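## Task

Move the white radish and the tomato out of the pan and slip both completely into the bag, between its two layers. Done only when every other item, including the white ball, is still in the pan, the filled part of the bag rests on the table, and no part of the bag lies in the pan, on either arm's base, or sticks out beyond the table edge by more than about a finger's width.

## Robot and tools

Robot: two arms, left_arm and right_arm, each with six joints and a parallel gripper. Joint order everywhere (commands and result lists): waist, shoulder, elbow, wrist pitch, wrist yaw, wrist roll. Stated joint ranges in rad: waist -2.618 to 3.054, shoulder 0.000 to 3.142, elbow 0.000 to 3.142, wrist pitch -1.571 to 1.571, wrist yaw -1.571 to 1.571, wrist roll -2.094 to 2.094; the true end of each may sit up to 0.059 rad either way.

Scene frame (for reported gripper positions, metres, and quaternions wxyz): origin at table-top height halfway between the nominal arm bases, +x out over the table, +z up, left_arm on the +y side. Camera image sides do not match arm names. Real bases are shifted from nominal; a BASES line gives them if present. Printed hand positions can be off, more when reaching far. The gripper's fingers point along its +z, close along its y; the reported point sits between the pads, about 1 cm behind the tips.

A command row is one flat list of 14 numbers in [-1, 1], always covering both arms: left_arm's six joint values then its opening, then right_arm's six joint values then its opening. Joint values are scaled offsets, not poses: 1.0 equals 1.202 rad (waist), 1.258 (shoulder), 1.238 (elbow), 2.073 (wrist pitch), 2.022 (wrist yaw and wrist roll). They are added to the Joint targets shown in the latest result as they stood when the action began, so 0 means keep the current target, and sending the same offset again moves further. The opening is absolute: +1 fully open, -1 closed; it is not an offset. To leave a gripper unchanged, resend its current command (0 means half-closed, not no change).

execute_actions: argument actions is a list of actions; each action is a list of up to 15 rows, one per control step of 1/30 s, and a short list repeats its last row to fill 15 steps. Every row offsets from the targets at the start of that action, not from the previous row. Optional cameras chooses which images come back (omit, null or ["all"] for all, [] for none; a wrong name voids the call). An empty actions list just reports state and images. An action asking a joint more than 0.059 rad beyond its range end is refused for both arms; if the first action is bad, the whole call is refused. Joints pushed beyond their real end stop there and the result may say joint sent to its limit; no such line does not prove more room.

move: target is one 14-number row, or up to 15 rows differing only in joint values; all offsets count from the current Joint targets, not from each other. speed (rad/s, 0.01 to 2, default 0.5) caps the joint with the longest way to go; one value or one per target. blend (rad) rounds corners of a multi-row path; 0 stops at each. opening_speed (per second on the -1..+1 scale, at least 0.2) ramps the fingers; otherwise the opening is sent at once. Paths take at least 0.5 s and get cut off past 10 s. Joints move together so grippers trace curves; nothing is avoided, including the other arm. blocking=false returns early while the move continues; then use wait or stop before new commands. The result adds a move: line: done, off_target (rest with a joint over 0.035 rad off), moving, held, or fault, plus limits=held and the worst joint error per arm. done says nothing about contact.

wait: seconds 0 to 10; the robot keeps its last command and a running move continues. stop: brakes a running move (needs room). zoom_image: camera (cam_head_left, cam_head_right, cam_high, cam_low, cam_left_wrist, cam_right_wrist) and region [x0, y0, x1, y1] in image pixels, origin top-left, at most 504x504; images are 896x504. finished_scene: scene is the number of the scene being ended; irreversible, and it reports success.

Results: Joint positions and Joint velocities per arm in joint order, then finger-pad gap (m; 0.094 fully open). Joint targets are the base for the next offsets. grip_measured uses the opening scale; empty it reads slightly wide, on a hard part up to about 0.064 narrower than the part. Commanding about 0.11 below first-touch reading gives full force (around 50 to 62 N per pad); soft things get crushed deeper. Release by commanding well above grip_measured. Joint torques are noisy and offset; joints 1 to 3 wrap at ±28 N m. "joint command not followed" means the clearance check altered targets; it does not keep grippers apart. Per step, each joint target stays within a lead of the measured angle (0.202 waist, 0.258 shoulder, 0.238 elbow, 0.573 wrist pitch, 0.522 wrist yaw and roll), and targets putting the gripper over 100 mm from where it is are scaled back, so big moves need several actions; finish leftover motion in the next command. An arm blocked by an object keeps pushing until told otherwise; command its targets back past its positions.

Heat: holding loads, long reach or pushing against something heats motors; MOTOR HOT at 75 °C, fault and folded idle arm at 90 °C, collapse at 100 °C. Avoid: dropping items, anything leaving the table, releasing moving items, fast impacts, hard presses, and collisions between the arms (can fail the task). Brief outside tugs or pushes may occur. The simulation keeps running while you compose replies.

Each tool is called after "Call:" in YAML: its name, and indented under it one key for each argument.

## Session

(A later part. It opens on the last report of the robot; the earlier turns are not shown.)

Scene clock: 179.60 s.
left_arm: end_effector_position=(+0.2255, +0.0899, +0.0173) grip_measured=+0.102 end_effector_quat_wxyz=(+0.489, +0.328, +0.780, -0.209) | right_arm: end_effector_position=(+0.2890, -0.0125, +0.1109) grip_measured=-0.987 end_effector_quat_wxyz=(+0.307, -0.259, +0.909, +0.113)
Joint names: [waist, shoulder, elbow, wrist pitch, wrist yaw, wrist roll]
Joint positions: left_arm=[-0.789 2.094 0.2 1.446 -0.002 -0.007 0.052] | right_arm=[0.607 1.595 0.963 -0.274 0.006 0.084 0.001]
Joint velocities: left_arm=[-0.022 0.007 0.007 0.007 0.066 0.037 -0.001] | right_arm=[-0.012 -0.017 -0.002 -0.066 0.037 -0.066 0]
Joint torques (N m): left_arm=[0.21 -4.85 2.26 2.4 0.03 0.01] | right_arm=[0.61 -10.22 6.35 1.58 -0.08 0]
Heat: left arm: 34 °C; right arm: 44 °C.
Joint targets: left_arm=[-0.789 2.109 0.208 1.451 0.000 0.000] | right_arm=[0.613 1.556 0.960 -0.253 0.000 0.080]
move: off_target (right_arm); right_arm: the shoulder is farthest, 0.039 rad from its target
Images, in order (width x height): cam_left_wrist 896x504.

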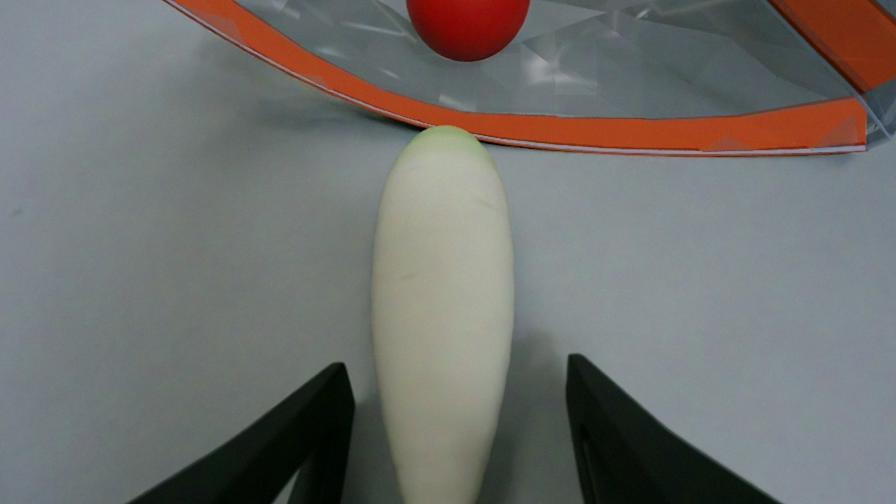

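Call:
move:
  target: [0, 0, 0, 0, 0, 0, -0.5, 0, 0, 0, 0, 0, 0, -1]
  speed: 0.3
  opening_speed: 0.5
  cameras: ["cam_left_wrist"]

Scene clock: 181.17 s.
left_arm: end_effector_position=(+0.2256, +0.0899, +0.0174) grip_measured=-0.493 end_effector_quat_wxyz=(+0.490, +0.328, +0.780, -0.209) | right_arm: end_effector_position=(+0.2890, -0.0125, +0.1109) grip_measured=-0.987 end_effector_quat_wxyz=(+0.307, -0.259, +0.909, +0.113)
Joint names: [waist, shoulder, elbow, wrist pitch, wrist yaw, wrist roll]
Joint positions: left_arm=[-0.789 2.094 0.2 1.446 -0.002 -0.007 0.024] | right_arm=[0.607 1.595 0.963 -0.274 0.006 0.084 0.001]
Joint velocities: left_arm=[0.002 0.007 -0.002 -0.037 -0.051 0.022 0] | right_arm=[-0.007 0.007 -0.007 0.022 0.051 0.007 0]
Joint torques (N m): left_arm=[0.2 -4.83 2.28 2.4 0.03 0.01] | right_arm=[0.59 -10.22 6.35 1.58 -0.08 0]
Heat: left arm: 35 °C; right arm: 44 °C.
Joint targets: left_arm=[-0.789 2.109 0.208 1.451 0.000 0.000] | right_arm=[0.613 1.556 0.960 -0.253 0.000 0.080]
move: off_target (right_arm); right_arm: the shoulder is farthest, 0.039 rad from its target
Images, in order (width x height): cam_left_wrist 896x504.

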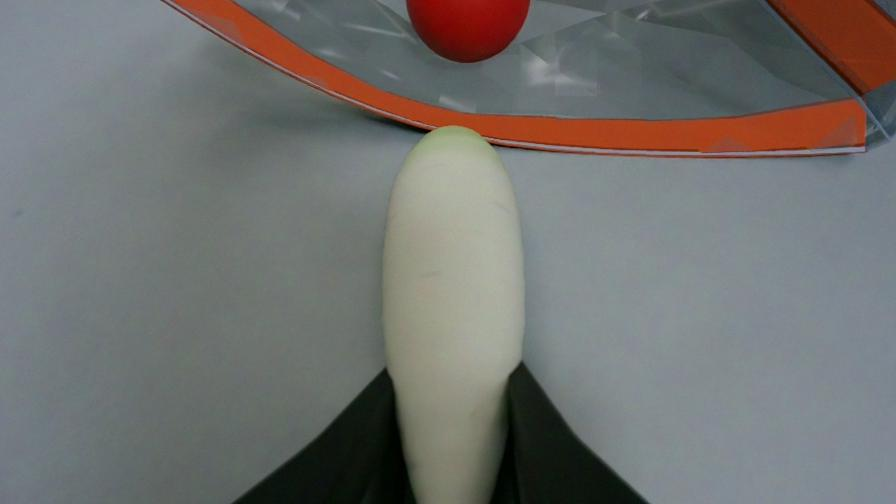

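Call:
move:
  target:
    - [0, -0.1207, 0, -0.0828, 0, 0, -0.5, 0, 0, 0, 0, 0, 0, -1]
    - [0, 0.001, 0.1981, -0.0935, 0, 0, -0.5, 0, 0, 0, 0, 0, 0, -1]
  speed: 0.3
  blend: 0.03
  cameras: ["cam_left_wrist", "cam_right_wrist"]

Scene clock: 184.00 s.
left_arm: end_effector_position=(+0.2726, +0.0410, +0.0355) grip_measured=-0.493 end_effector_quat_wxyz=(+0.516, +0.321, +0.763, -0.221) | right_arm: end_effector_position=(+0.2890, -0.0125, +0.1109) grip_measured=-0.987 end_effector_quat_wxyz=(+0.307, -0.259, +0.909, +0.113)
Joint names: [waist, shoulder, elbow, wrist pitch, wrist yaw, wrist roll]
Joint positions: left_arm=[-0.789 2.093 0.442 1.272 -0.002 -0.007 0.024] | right_arm=[0.607 1.595 0.963 -0.274 0.006 0.084 0.001]
Joint velocities: left_arm=[0.007 -0.002 -0.007 0.022 -0.051 -0.051 0] | right_arm=[-0.007 -0.007 -0.007 -0.095 0.037 0.007 0.001]
Joint torques (N m): left_arm=[0.2 -6.08 4.18 2.24 0.03 0.02] | right_arm=[0.61 -10.19 6.35 1.58 -0.08 0]
Heat: left arm: 35 °C; right arm: 44 °C.
Joint targets: left_arm=[-0.789 2.110 0.453 1.257 0.000 0.000] | right_arm=[0.613 1.556 0.960 -0.253 0.000 0.080]
move: off_target (right_arm); right_arm: the shoulder is farthest, 0.039 rad from its target
Images, in order (width x height): cam_left_wrist 896x504, cam_right_wrist 896x504.

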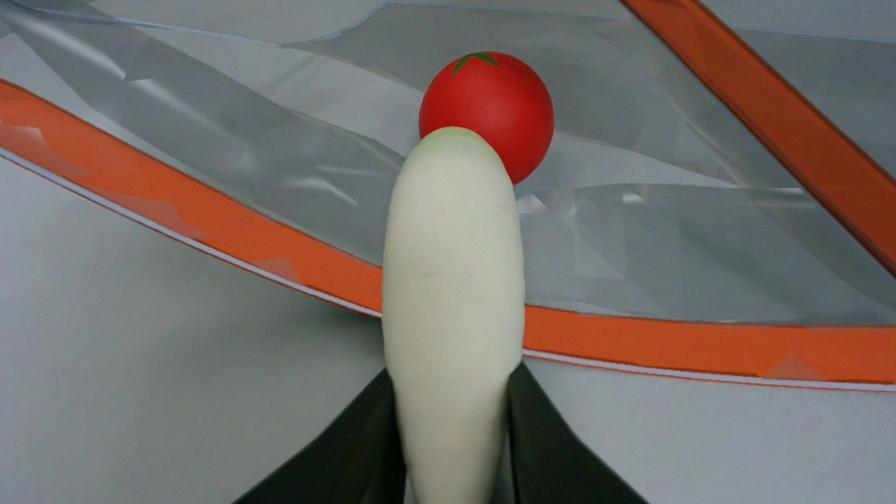

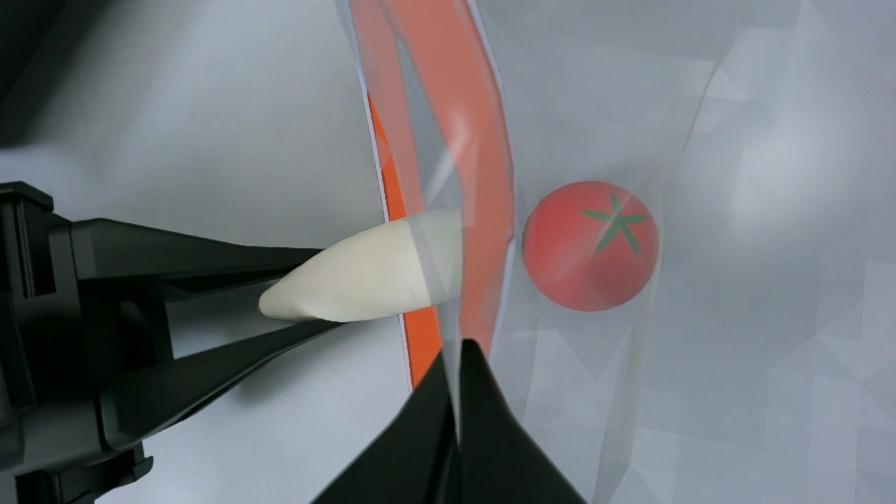

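Call:
move:
  target: [0, 0.1026, 0.1127, 0.0143, 0, 0, -0.5, 0, 0, 0, 0, 0, 0, -1]
  speed: 0.25
  cameras: ["cam_left_wrist", "cam_right_wrist"]

Scene clock: 185.43 s.
left_arm: end_effector_position=(+0.2948, +0.0179, +0.0209) grip_measured=-0.493 end_effector_quat_wxyz=(+0.522, +0.319, +0.758, -0.223) | right_arm: end_effector_position=(+0.2890, -0.0125, +0.1109) grip_measured=-0.987 end_effector_quat_wxyz=(+0.307, -0.259, +0.909, +0.113)
Joint names: [waist, shoulder, elbow, wrist pitch, wrist yaw, wrist roll]
Joint positions: left_arm=[-0.789 2.221 0.58 1.279 -0.002 -0.007 0.024] | right_arm=[0.607 1.595 0.963 -0.274 0.006 0.084 0.001]
Joint velocities: left_arm=[-0.012 -0.007 0.007 0.007 0.007 0.081 -0.002] | right_arm=[-0.007 0.012 -0.007 0.022 -0.007 0.007 0]
Joint torques (N m): left_arm=[0.23 -6.99 4.42 2.47 0.02 0.01] | right_arm=[0.59 -10.24 6.37 1.58 -0.09 0]
Heat: left arm: 36 °C; right arm: 44 °C.
Joint targets: left_arm=[-0.789 2.239 0.593 1.287 0.000 0.000] | right_arm=[0.613 1.556 0.960 -0.253 0.000 0.080]
move: off_target (right_arm); right_arm: the shoulder is farthest, 0.039 rad from its target
Images, in order (width x height): cam_left_wrist 896x504, cam_right_wrist 896x504.

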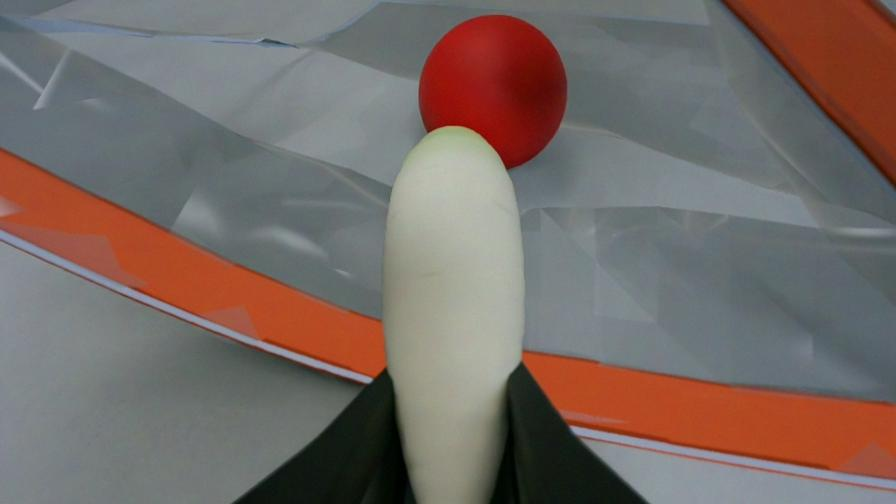

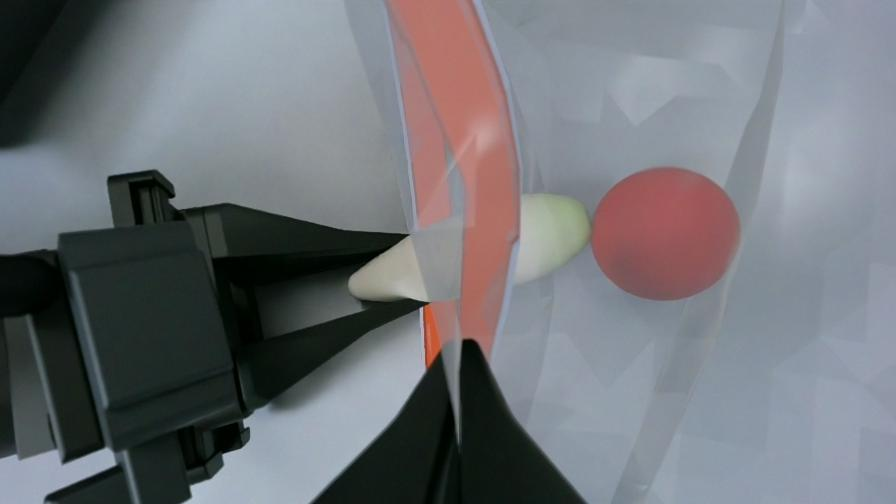

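Call:
move:
  target: [0, 0.0545, 0.1296, -0.0304, 0, 0, -0.5, 0, 0, 0, 0, 0, 0, -1]
  speed: 0.25
  cameras: ["cam_left_wrist", "cam_right_wrist"]

Scene clock: 186.97 s.
left_arm: end_effector_position=(+0.3232, -0.0117, +0.0278) grip_measured=-0.493 end_effector_quat_wxyz=(+0.543, +0.313, +0.744, -0.232) | right_arm: end_effector_position=(+0.2890, -0.0125, +0.1109) grip_measured=-0.987 end_effector_quat_wxyz=(+0.307, -0.259, +0.909, +0.113)
Joint names: [waist, shoulder, elbow, wrist pitch, wrist yaw, wrist roll]
Joint positions: left_arm=[-0.789 2.287 0.74 1.24 -0.002 -0.007 0.024] | right_arm=[0.607 1.595 0.963 -0.274 0.006 0.084 0.001]
Joint velocities: left_arm=[0.007 0.007 -0.002 0.051 -0.007 0.081 0.001] | right_arm=[0.002 -0.002 0.007 -0.051 0.007 -0.022 0]
Joint torques (N m): left_arm=[0.23 -7.77 5.15 2.25 0.03 0.01] | right_arm=[0.61 -10.24 6.35 1.58 -0.08 0]
Heat: left arm: 36 °C; right arm: 44 °C.
Joint targets: left_arm=[-0.789 2.307 0.753 1.224 0.000 0.000] | right_arm=[0.613 1.556 0.960 -0.253 0.000 0.080]
move: off_target (right_arm); right_arm: the shoulder is farthest, 0.039 rad from its target
Images, in order (width x height): cam_left_wrist 896x504, cam_right_wrist 896x504.

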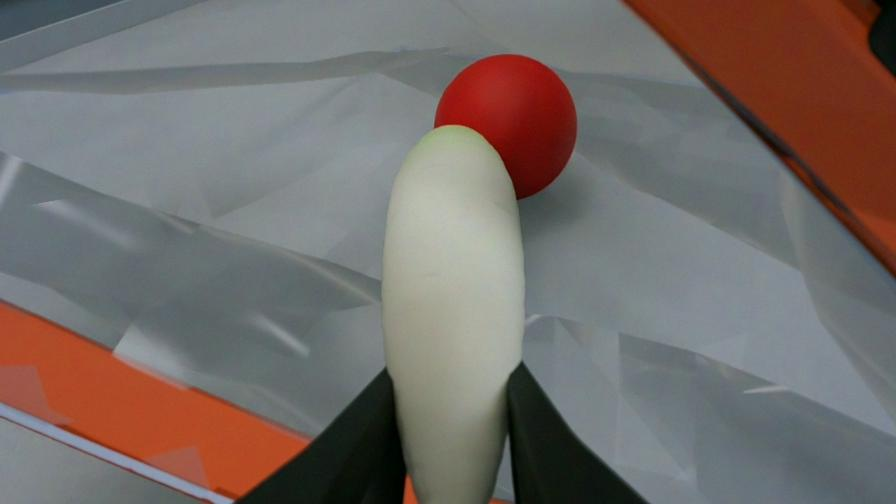

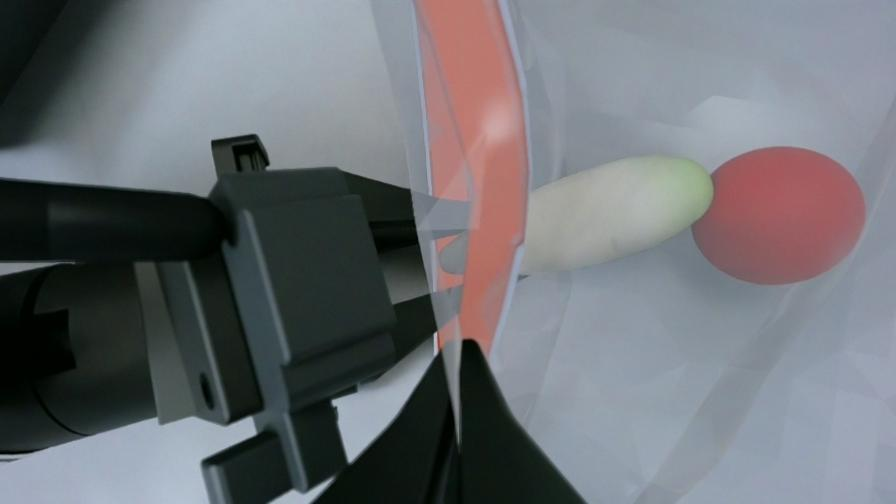

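Call:
move:
  target: [0, 0.0614, 0.067, 0.0214, 0, 0, -0.5, 0, 0, 0, 0, 0, 0, -1]
  speed: 0.2
  cameras: ["cam_left_wrist", "cam_right_wrist"]

Scene clock: 188.33 s.
left_arm: end_effector_position=(+0.3358, -0.0248, +0.0244) grip_measured=-0.493 end_effector_quat_wxyz=(+0.558, +0.308, +0.733, -0.239) | right_arm: end_effector_position=(+0.2904, -0.0142, +0.1110) grip_measured=-0.987 end_effector_quat_wxyz=(+0.309, -0.257, +0.909, +0.107)
Joint names: [waist, shoulder, elbow, wrist pitch, wrist yaw, wrist roll]
Joint positions: left_arm=[-0.789 2.361 0.818 1.276 -0.002 -0.007 0.024] | right_arm=[0.607 1.595 0.963 -0.273 0.019 0.084 0.001]
Joint velocities: left_arm=[-0.012 -0.017 0.002 0.11 0.066 -0.051 -0.001] | right_arm=[-0.022 0.007 0.017 0.037 0.11 0.022 0.001]
Joint torques (N m): left_arm=[0.23 -8.05 5.6 2.35 0.02 0.01] | right_arm=[0.61 -10.21 6.35 1.58 -0.2 0]
Heat: left arm: 36 °C; right arm: 44 °C.
Joint targets: left_arm=[-0.789 2.385 0.836 1.268 0.000 0.001] | right_arm=[0.613 1.556 0.960 -0.253 0.000 0.080]
move: off_target (right_arm); right_arm: the shoulder is farthest, 0.039 rad from its target
Images, in order (width x height): cam_left_wrist 896x504, cam_right_wrist 896x504.

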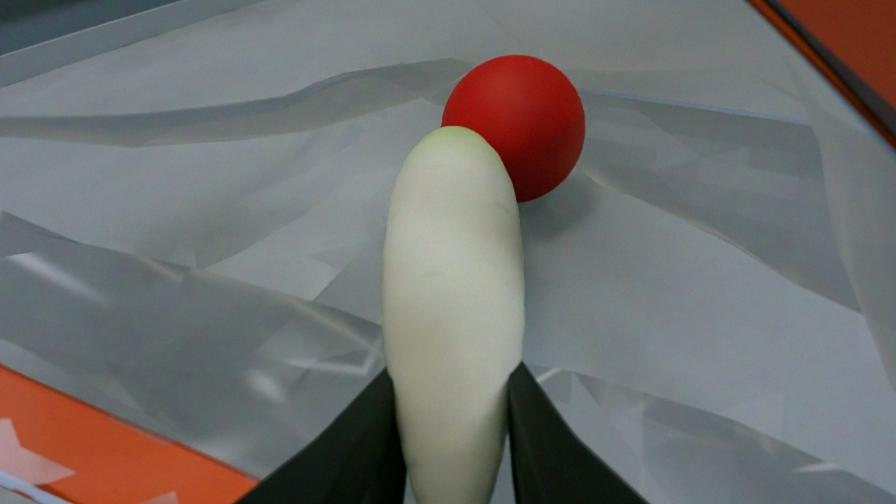

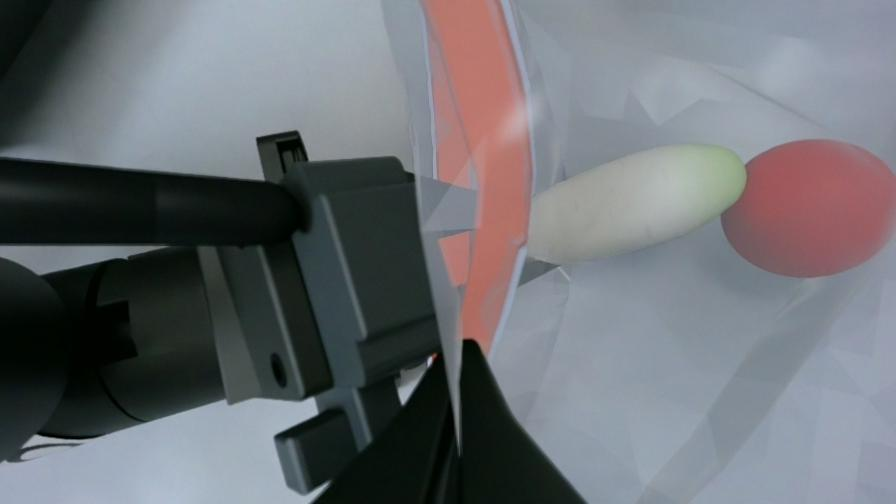

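Call:
move:
  target: [0, 0, 0, 0, 0, 0, 0.1, 0, 0, 0, 0, 0, 0, -1]
  speed: 0.3
  opening_speed: 0.6
  cameras: ["cam_left_wrist", "cam_right_wrist"]

Scene clock: 189.77 s.
left_arm: end_effector_position=(+0.3360, -0.0249, +0.0247) grip_measured=+0.098 end_effector_quat_wxyz=(+0.558, +0.308, +0.732, -0.239) | right_arm: end_effector_position=(+0.2904, -0.0143, +0.1110) grip_measured=-0.987 end_effector_quat_wxyz=(+0.309, -0.257, +0.910, +0.107)
Joint names: [waist, shoulder, elbow, wrist pitch, wrist yaw, wrist roll]
Joint positions: left_arm=[-0.789 2.361 0.819 1.277 -0.002 -0.007 0.052] | right_arm=[0.607 1.595 0.963 -0.273 0.02 0.084 0.001]
Joint velocities: left_arm=[-0.002 -0.012 -0.002 -0.022 0.037 -0.007 0] | right_arm=[-0.007 -0.007 0.017 -0.022 0.007 0.007 0]
Joint torques (N m): left_arm=[0.21 -8.08 5.57 2.33 0.03 0.02] | right_arm=[0.59 -10.21 6.34 1.58 -0.2 0]
Heat: left arm: 36 °C; right arm: 44 °C.
Joint targets: left_arm=[-0.789 2.385 0.836 1.268 0.000 0.001] | right_arm=[0.613 1.556 0.960 -0.253 0.000 0.080]
move: off_target (right_arm); right_arm: the shoulder is farthest, 0.039 rad from its target
Images, in order (width x height): cam_left_wrist 896x504, cam_right_wrist 896x504.

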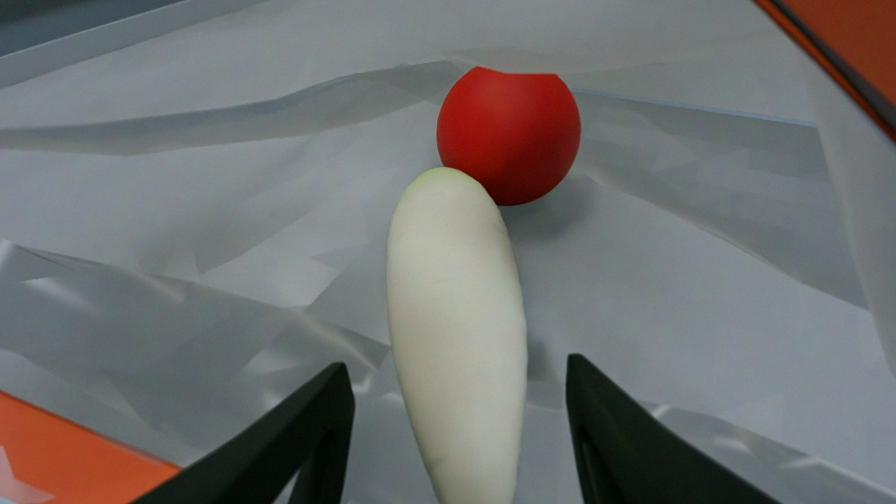

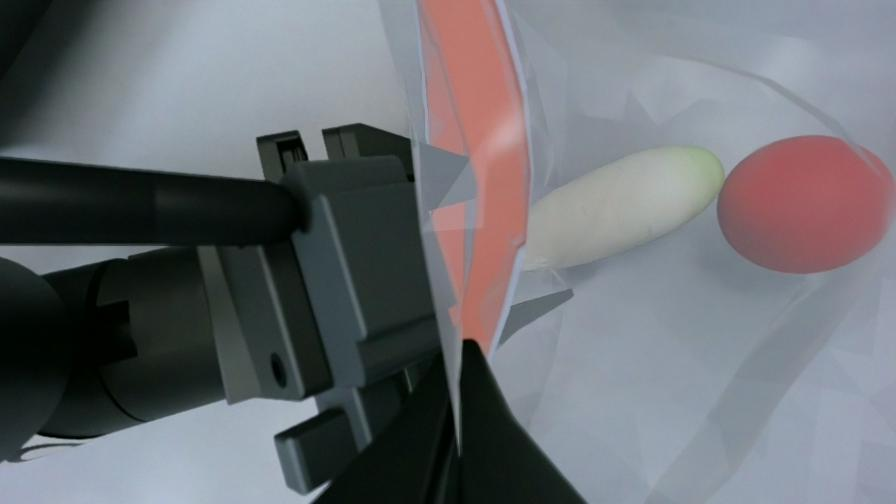

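Call:
move:
  target: [0, -0.116, -0.1967, 0.009, 0, 0, 0.1, 0, 0, 0, 0, 0, 0, -1]
  speed: 0.3
  cameras: ["cam_left_wrist", "cam_right_wrist"]

Scene clock: 202.47 s.
left_arm: end_effector_position=(+0.2986, +0.0139, +0.0176) grip_measured=+0.098 end_effector_quat_wxyz=(+0.529, +0.317, +0.754, -0.226) | right_arm: end_effector_position=(+0.2891, -0.0125, +0.1110) grip_measured=-0.987 end_effector_quat_wxyz=(+0.307, -0.258, +0.909, +0.113)
Joint names: [waist, shoulder, elbow, wrist pitch, wrist yaw, wrist roll]
Joint positions: left_arm=[-0.789 2.261 0.603 1.312 -0.002 -0.007 0.052] | right_arm=[0.607 1.595 0.963 -0.273 0.007 0.084 0.001]
Joint velocities: left_arm=[-0.002 0.007 -0.007 -0.051 0.007 -0.007 -0.001] | right_arm=[0.002 0.002 -0.002 -0.022 -0.022 -0.081 0]
Joint torques (N m): left_arm=[0.24 -10.26 2.04 2.12 0.04 0.02] | right_arm=[0.62 -10.22 6.34 1.58 -0.11 0]
Heat: left arm: 36 °C; right arm: 44 °C.
Joint targets: left_arm=[-0.789 2.239 0.592 1.287 0.000 0.001] | right_arm=[0.613 1.556 0.960 -0.253 0.000 0.080]
move: off_target (right_arm); right_arm: the shoulder is farthest, 0.039 rad from its target
Images, in order (width x height): cam_left_wrist 896x504, cam_right_wrist 896x504.

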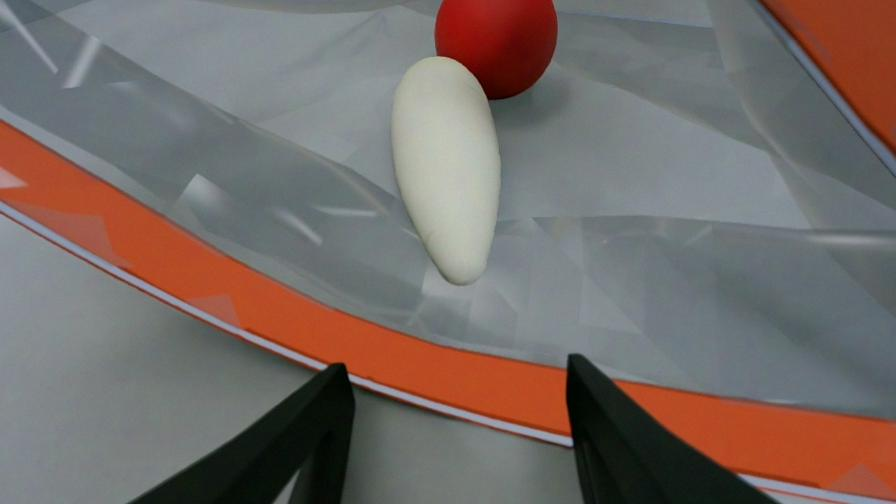

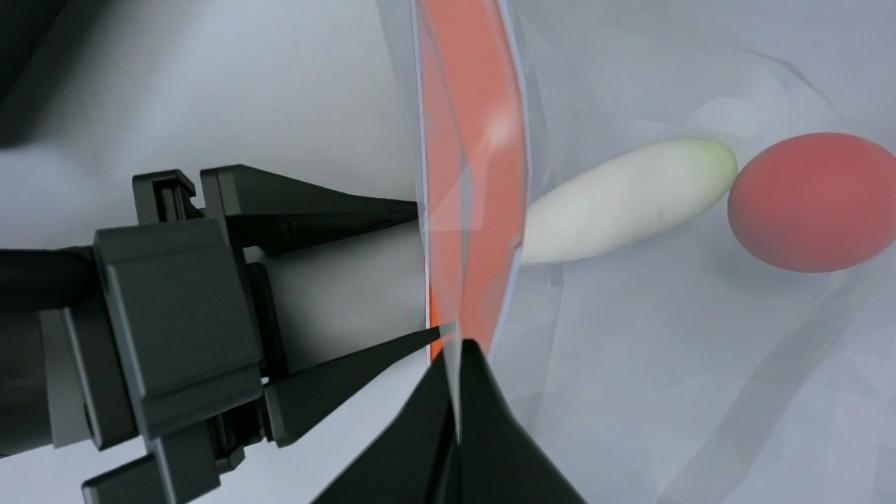

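Call:
execute_actions:
  actions: []
  cameras: ["cam_left_wrist","cam_high","cam_low"]

Scene clock: 203.37 s.
left_arm: end_effector_position=(+0.2986, +0.0139, +0.0176) grip_measured=+0.098 end_effector_quat_wxyz=(+0.529, +0.317, +0.754, -0.226) | right_arm: end_effector_position=(+0.2891, -0.0125, +0.1110) grip_measured=-0.987 end_effector_quat_wxyz=(+0.307, -0.259, +0.909, +0.113)
Joint names: [waist, shoulder, elbow, wrist pitch, wrist yaw, wrist roll]
Joint positions: left_arm=[-0.789 2.261 0.603 1.312 -0.002 -0.007 0.052] | right_arm=[0.607 1.595 0.963 -0.273 0.007 0.084 0.001]
Joint velocities: left_arm=[-0.017 -0.012 -0.017 -0.007 -0.007 -0.066 0] | right_arm=[-0.007 0.007 -0.017 -0.007 -0.022 0.051 0]
Joint torques (N m): left_arm=[0.2 -10.32 2.07 2.12 0.02 0.01] | right_arm=[0.61 -10.24 6.35 1.57 -0.09 0]
Heat: left arm: 36 °C; right arm: 44 °C.
Joint targets: left_arm=[-0.789 2.239 0.592 1.287 0.000 0.001] | right_arm=[0.613 1.556 0.960 -0.253 0.000 0.080]
Tool commands: left_gripper/opening=+0.1 right_gripper/opening=-1.0
Images, in order (width x height): cam_high 896x504, cam_low 896x504, cam_left_wrist 896x504.

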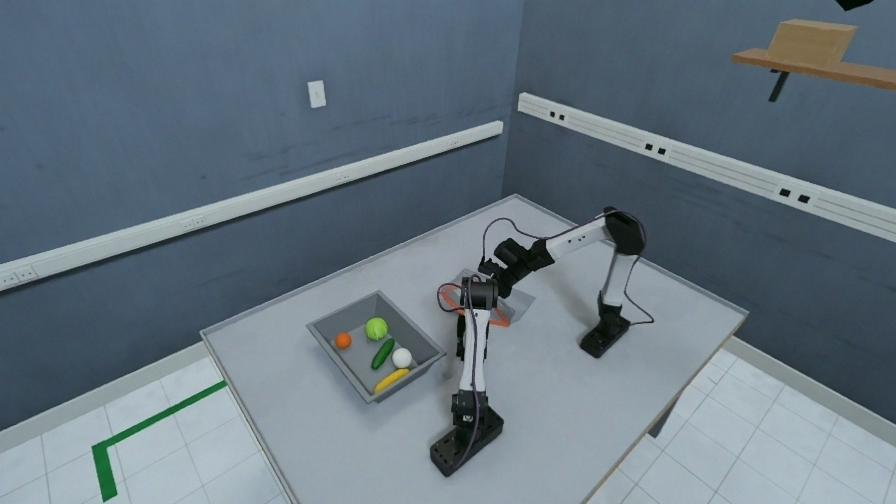

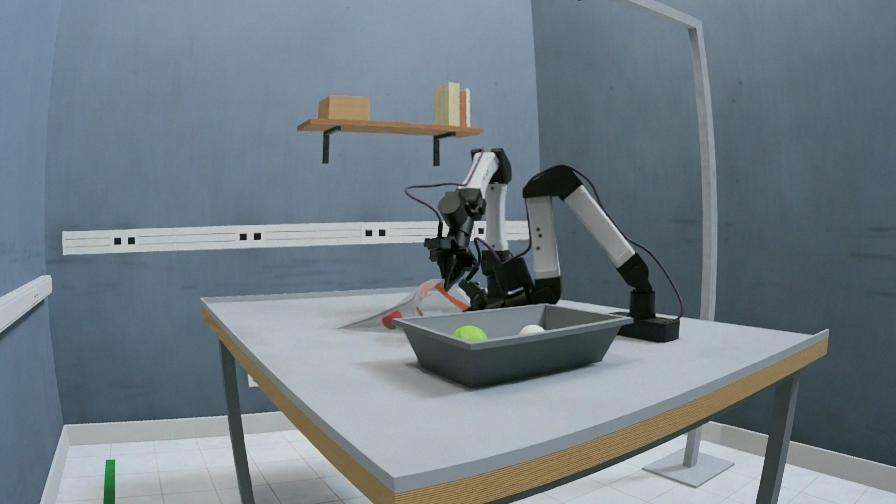

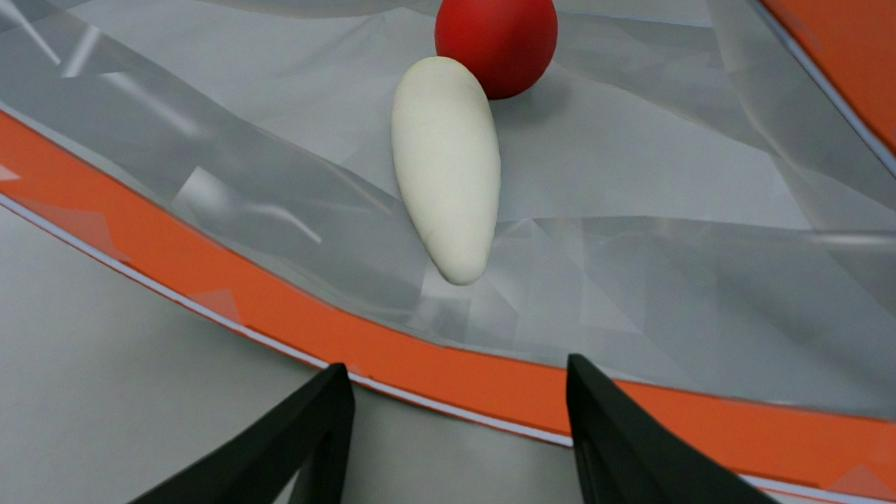

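Call:
move:
  target: [0,0,0,0,0,0,-1,0,0,0,0,0,0,-1]
  opening_speed: 1.2
  cameras: ["cam_left_wrist"]

Call:
move:
  target: [0,0.061,0.1406,-0.018,0,0,-1,0,0,0,0,0,0,-1]
  speed: 0.15
  cameras: ["cam_left_wrist"]

Scene clock: 205.80 s.
left_arm: end_effector_position=(+0.2986, +0.0139, +0.0175) grip_measured=-0.986 end_effector_quat_wxyz=(+0.529, +0.317, +0.754, -0.226) | right_arm: end_effector_position=(+0.2890, -0.0124, +0.1110) grip_measured=-0.987 end_effector_quat_wxyz=(+0.307, -0.259, +0.909, +0.113)
Joint names: [waist, shoulder, elbow, wrist pitch, wrist yaw, wrist roll]
Joint positions: left_arm=[-0.789 2.261 0.603 1.312 -0.002 -0.007 0.001] | right_arm=[0.607 1.595 0.963 -0.273 0.006 0.084 0.001]
Joint velocities: left_arm=[-0.017 -0.007 0.007 -0.022 -0.066 0.066 -0.001] | right_arm=[-0.022 0.012 0.002 0.022 -0.037 0.081 0]
Joint torques (N m): left_arm=[0.25 -10.32 2.04 2.12 0.03 0.02] | right_arm=[0.59 -10.22 6.35 1.58 -0.08 -0.01]
Heat: left arm: 37 °C; right arm: 44 °C.
Joint targets: left_arm=[-0.789 2.239 0.592 1.287 0.000 0.001] | right_arm=[0.613 1.556 0.960 -0.253 0.000 0.080]
move: off_target (right_arm); right_arm: the shoulder is farthest, 0.039 rad from its target
Images, in order (width x height): cam_left_wrist 896x504.

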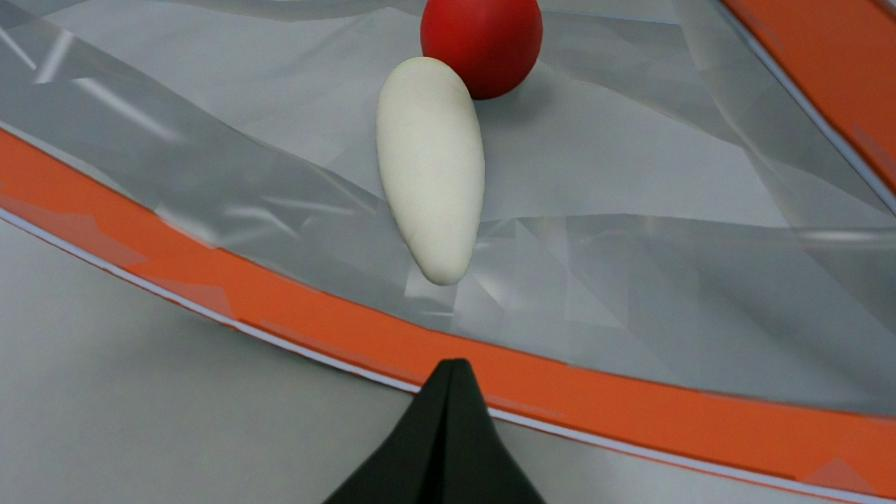

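Scene clock: 207.30 s.
left_arm: end_effector_position=(+0.3269, -0.0155, +0.0347) grip_measured=-0.986 end_effector_quat_wxyz=(+0.555, +0.309, +0.735, -0.238) | right_arm: end_effector_position=(+0.2890, -0.0124, +0.1110) grip_measured=-0.987 end_effector_quat_wxyz=(+0.307, -0.259, +0.909, +0.113)
Joint names: [waist, shoulder, elbow, wrist pitch, wrist yaw, wrist roll]
Joint positions: left_arm=[-0.789 2.294 0.753 1.267 -0.002 -0.007 0.001] | right_arm=[0.607 1.595 0.963 -0.273 0.006 0.084 0.001]
Joint velocities: left_arm=[-0.032 0.007 -0.007 0.051 -0.066 -0.066 -0.001] | right_arm=[0.017 0.007 0.007 -0.095 -0.081 -0.139 0]
Joint torques (N m): left_arm=[0.27 -7.9 5.22 2.24 0.03 0] | right_arm=[0.61 -10.24 6.35 1.58 -0.08 0]
Heat: left arm: 37 °C; right arm: 44 °C.
Joint targets: left_arm=[-0.789 2.315 0.767 1.249 0.000 0.001] | right_arm=[0.613 1.556 0.960 -0.253 0.000 0.080]
move: off_target (right_arm); right_arm: the shoulder is farthest, 0.039 rad from its target
Images, in order (width x height): cam_left_wrist 896x504.

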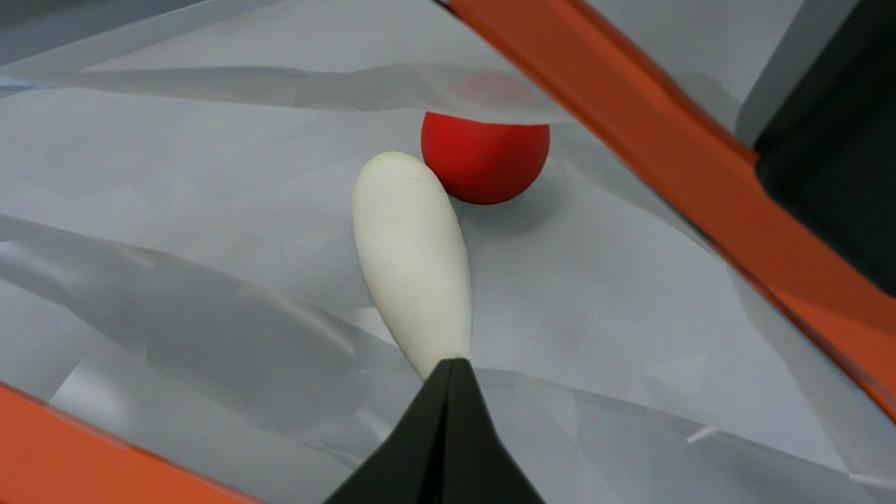

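Call:
move:
  target:
    - [0,0.0962,-0.0714,0.1391,0,0,-1,0,0,0,0,0,0,-1]
    - [0,0.1285,0.0625,0.0884,0,0,-1,0,0,0,0,0,0,-1]
  speed: 0.15
  cameras: ["cam_left_wrist","cam_low"]

Scene clock: 212.33 s.
left_arm: end_effector_position=(+0.3377, -0.0267, +0.0320) grip_measured=-0.986 end_effector_quat_wxyz=(+0.602, +0.293, +0.697, -0.258) | right_arm: end_effector_position=(+0.2901, -0.0134, +0.1112) grip_measured=-0.987 end_effector_quat_wxyz=(+0.309, -0.257, +0.909, +0.109)
Joint names: [waist, shoulder, elbow, wrist pitch, wrist yaw, wrist roll]
Joint positions: left_arm=[-0.789 2.451 0.829 1.479 -0.002 -0.007 0.001] | right_arm=[0.607 1.595 0.963 -0.272 0.015 0.084 0.001]
Joint velocities: left_arm=[0.002 0.007 -0.017 -0.022 -0.037 0.11 0.001] | right_arm=[0.022 -0.007 -0.012 -0.081 -0.022 0.022 0]
Joint torques (N m): left_arm=[0.25 -8.03 4.88 1.92 0.03 0.02] | right_arm=[0.62 -10.22 6.37 1.57 -0.13 0]
Heat: left arm: 37 °C; right arm: 44 °C.
Joint targets: left_arm=[-0.789 2.477 0.844 1.433 0.000 0.001] | right_arm=[0.613 1.556 0.960 -0.253 0.000 0.080]
move: off_target (left_arm, right_arm); left_arm: the wrist pitch is farthest, 0.046 rad from its target; right_arm: the shoulder is farthest, 0.039 rad from its target
Images, in order (width x height): cam_low 896x504, cam_left_wrist 896x504.

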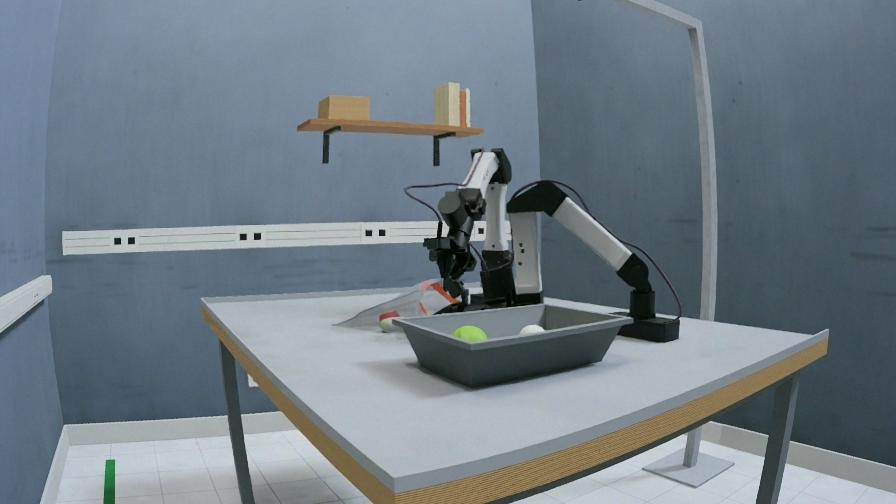

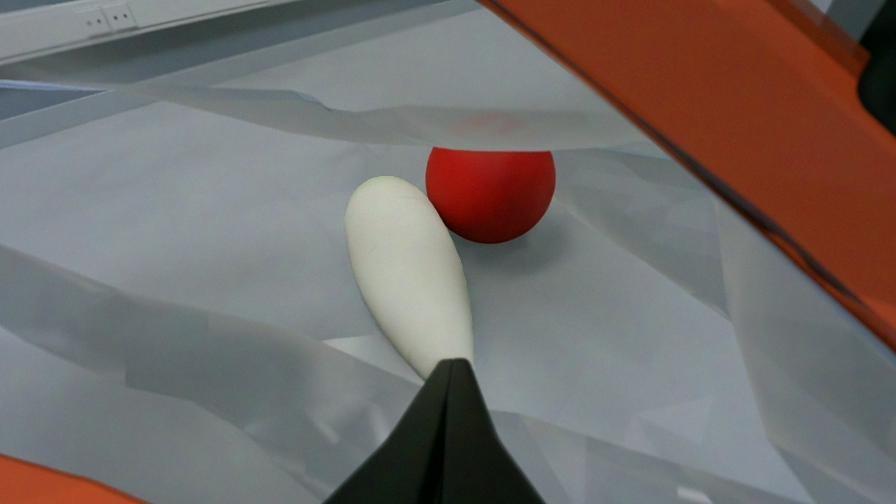

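Call:
move:
  target:
    - [0,-0.1892,-0.2036,-0.0704,0,0,-1,0,0,0,0,0,0,-1]
    - [0,-0.3537,-0.412,-0.013,0,0,-1,0,0,0,0,0,0,-1]
  speed: 0.3
  blend: 0.03
  cameras: ["cam_left_wrist"]

Scene clock: 215.03 s.
left_arm: end_effector_position=(+0.2593, +0.0547, +0.0534) grip_measured=-0.986 end_effector_quat_wxyz=(+0.541, +0.314, +0.745, -0.231) | right_arm: end_effector_position=(+0.2892, -0.0123, +0.1111) grip_measured=-0.987 end_effector_quat_wxyz=(+0.307, -0.259, +0.909, +0.113)
Joint names: [waist, shoulder, elbow, wrist pitch, wrist yaw, wrist roll]
Joint positions: left_arm=[-0.789 2.055 0.341 1.401 -0.002 -0.007 0.001] | right_arm=[0.607 1.595 0.963 -0.272 0.006 0.084 0.001]
Joint velocities: left_arm=[0.002 0.007 0.002 -0.051 -0.051 -0.051 -0.001] | right_arm=[-0.017 -0.007 -0.002 0.022 0.022 -0.007 0]
Joint torques (N m): left_arm=[0.24 -8.5 2.06 2.45 0.03 0.02] | right_arm=[0.61 -10.22 6.35 1.57 -0.09 0]
Heat: left arm: 37 °C; right arm: 44 °C.
Joint targets: left_arm=[-0.789 2.032 0.334 1.406 0.000 0.001] | right_arm=[0.613 1.556 0.960 -0.253 0.000 0.080]
move: off_target (right_arm); right_arm: the shoulder is farthest, 0.039 rad from its target
Images, in order (width x height): cam_left_wrist 896x504.

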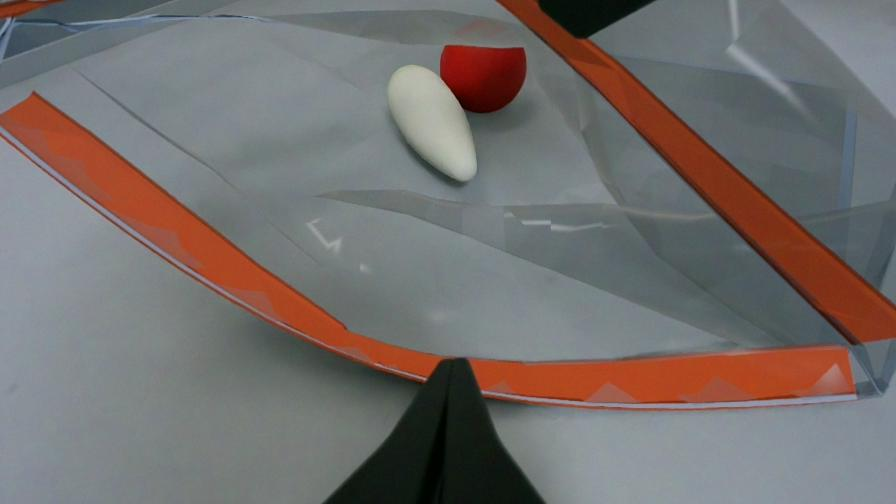

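Call:
move:
  target:
    - [0,-0.657,-0.067,-0.4346,0,0,-1,0,0,0,0,0,0,-1]
    - [0.282,-0.7556,0.2092,-0.684,0,0,-1,0,0,0,0,0,0,-1]
  speed: 0.7
  blend: 0.1
  cameras: ["cam_left_wrist","cam_right_wrist","cam_head_left","cam_head_right","cam_low"]

Scene clock: 219.17 s.
left_arm: end_effector_position=(+0.2977, +0.1829, +0.1917) grip_measured=-0.986 end_effector_quat_wxyz=(+0.491, +0.198, +0.840, -0.118) | right_arm: end_effector_position=(+0.2892, -0.0123, +0.1111) grip_measured=-0.987 end_effector_quat_wxyz=(+0.307, -0.259, +0.909, +0.113)
Joint names: [waist, shoulder, elbow, wrist pitch, wrist yaw, wrist roll]
Joint positions: left_arm=[-0.456 1.091 0.575 0.005 -0.003 -0.007 0.001] | right_arm=[0.607 1.595 0.963 -0.272 0.006 0.084 0.001]
Joint velocities: left_arm=[0.002 0.007 0.007 -0.007 -0.095 0.022 0] | right_arm=[-0.002 -0.007 -0.017 0.037 -0.007 -0.007 0]
Joint torques (N m): left_arm=[0.58 -3.85 10.24 2.13 0.04 0.02] | right_arm=[0.61 -10.22 6.35 1.57 -0.08 -0.01]
Heat: left arm: 38 °C; right arm: 44 °C.
Joint targets: left_arm=[-0.451 1.082 0.593 -0.012 0.000 0.001] | right_arm=[0.613 1.556 0.960 -0.253 0.000 0.080]
move: off_target (right_arm); right_arm: the shoulder is farthest, 0.039 rad from its target
Images, in order (width x height): cam_head_left 896x504, cam_head_right 896x504, cam_low 896x504, cam_left_wrist 896x504, cam_right_wrist 896x504.

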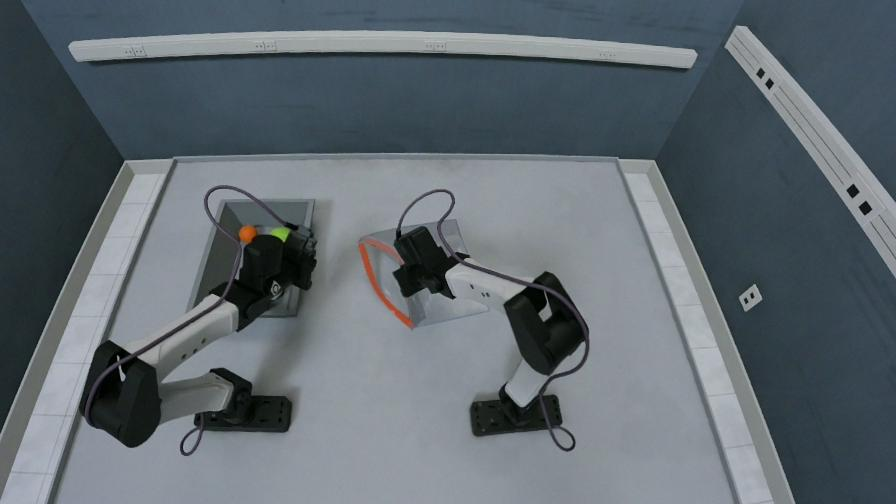

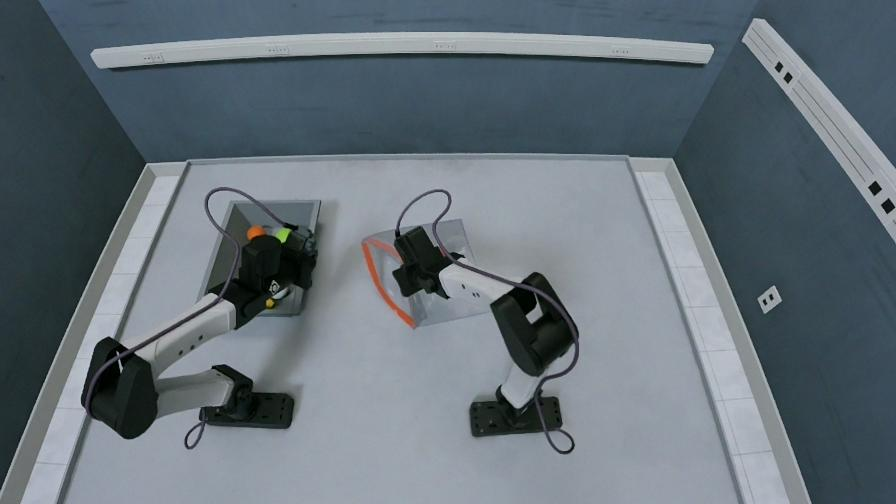

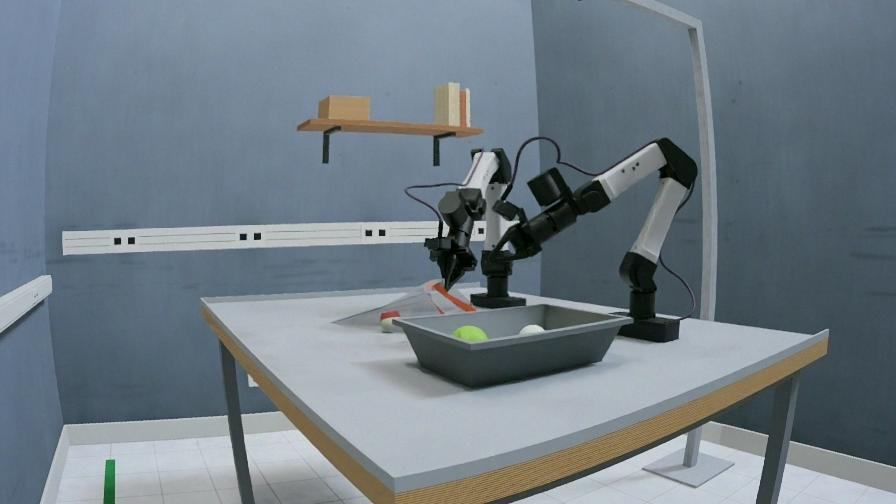

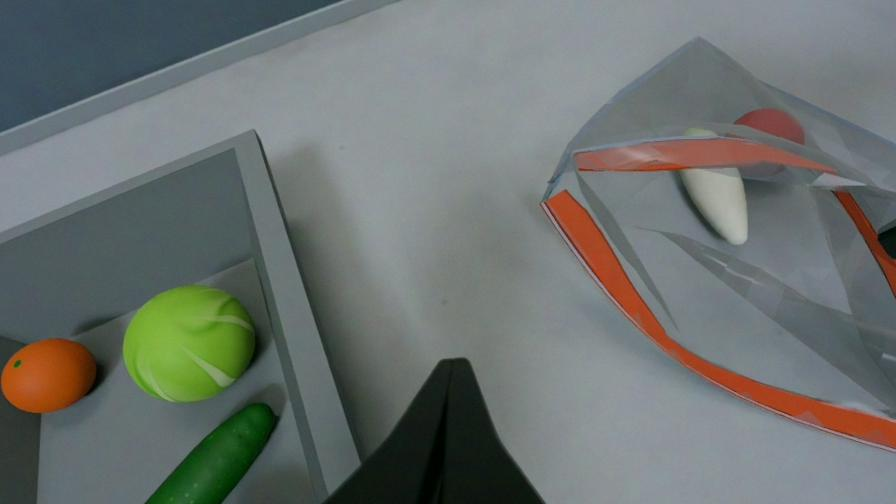

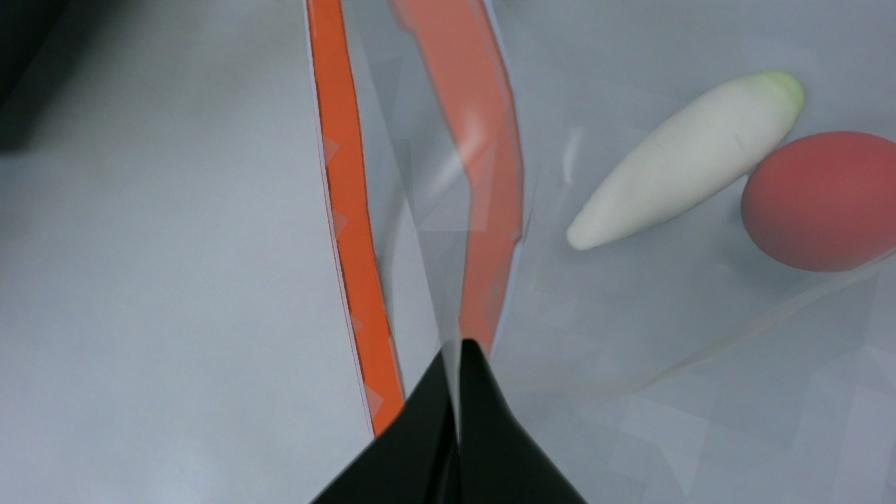

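Call:
zoom_image:
  camera: "cam_left_wrist"
  region: [520, 20, 896, 300]

Call:
zoom_image:
  camera: "cam_low"
  region: [320, 220, 520, 345]

Call:
zoom_image:
  camera: "cam_right_wrist"
  region: [280, 0, 660, 440]

Scaled by 1.340 from the camera's 896x504 image, which has a finer 1280x720 frame.

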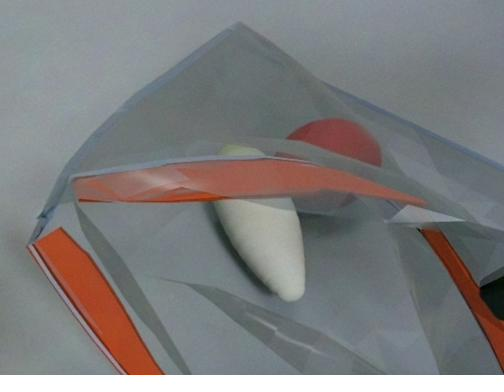

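Scaled by 2.520 from the camera's 896x504 image, which has a finer 1280x720 frame.

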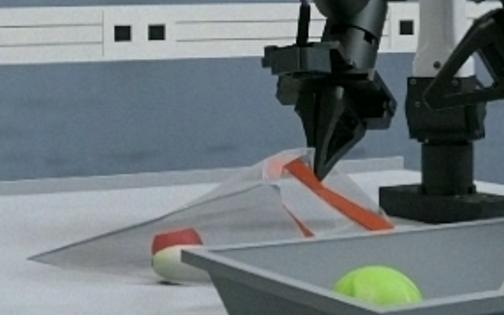

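Scaled by 1.145 from the camera's 896x504 image, which has a finer 1280x720 frame.

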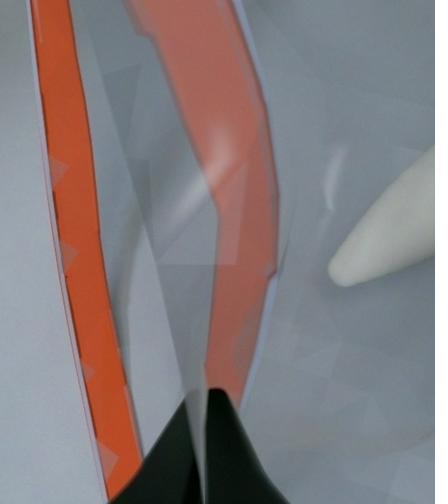

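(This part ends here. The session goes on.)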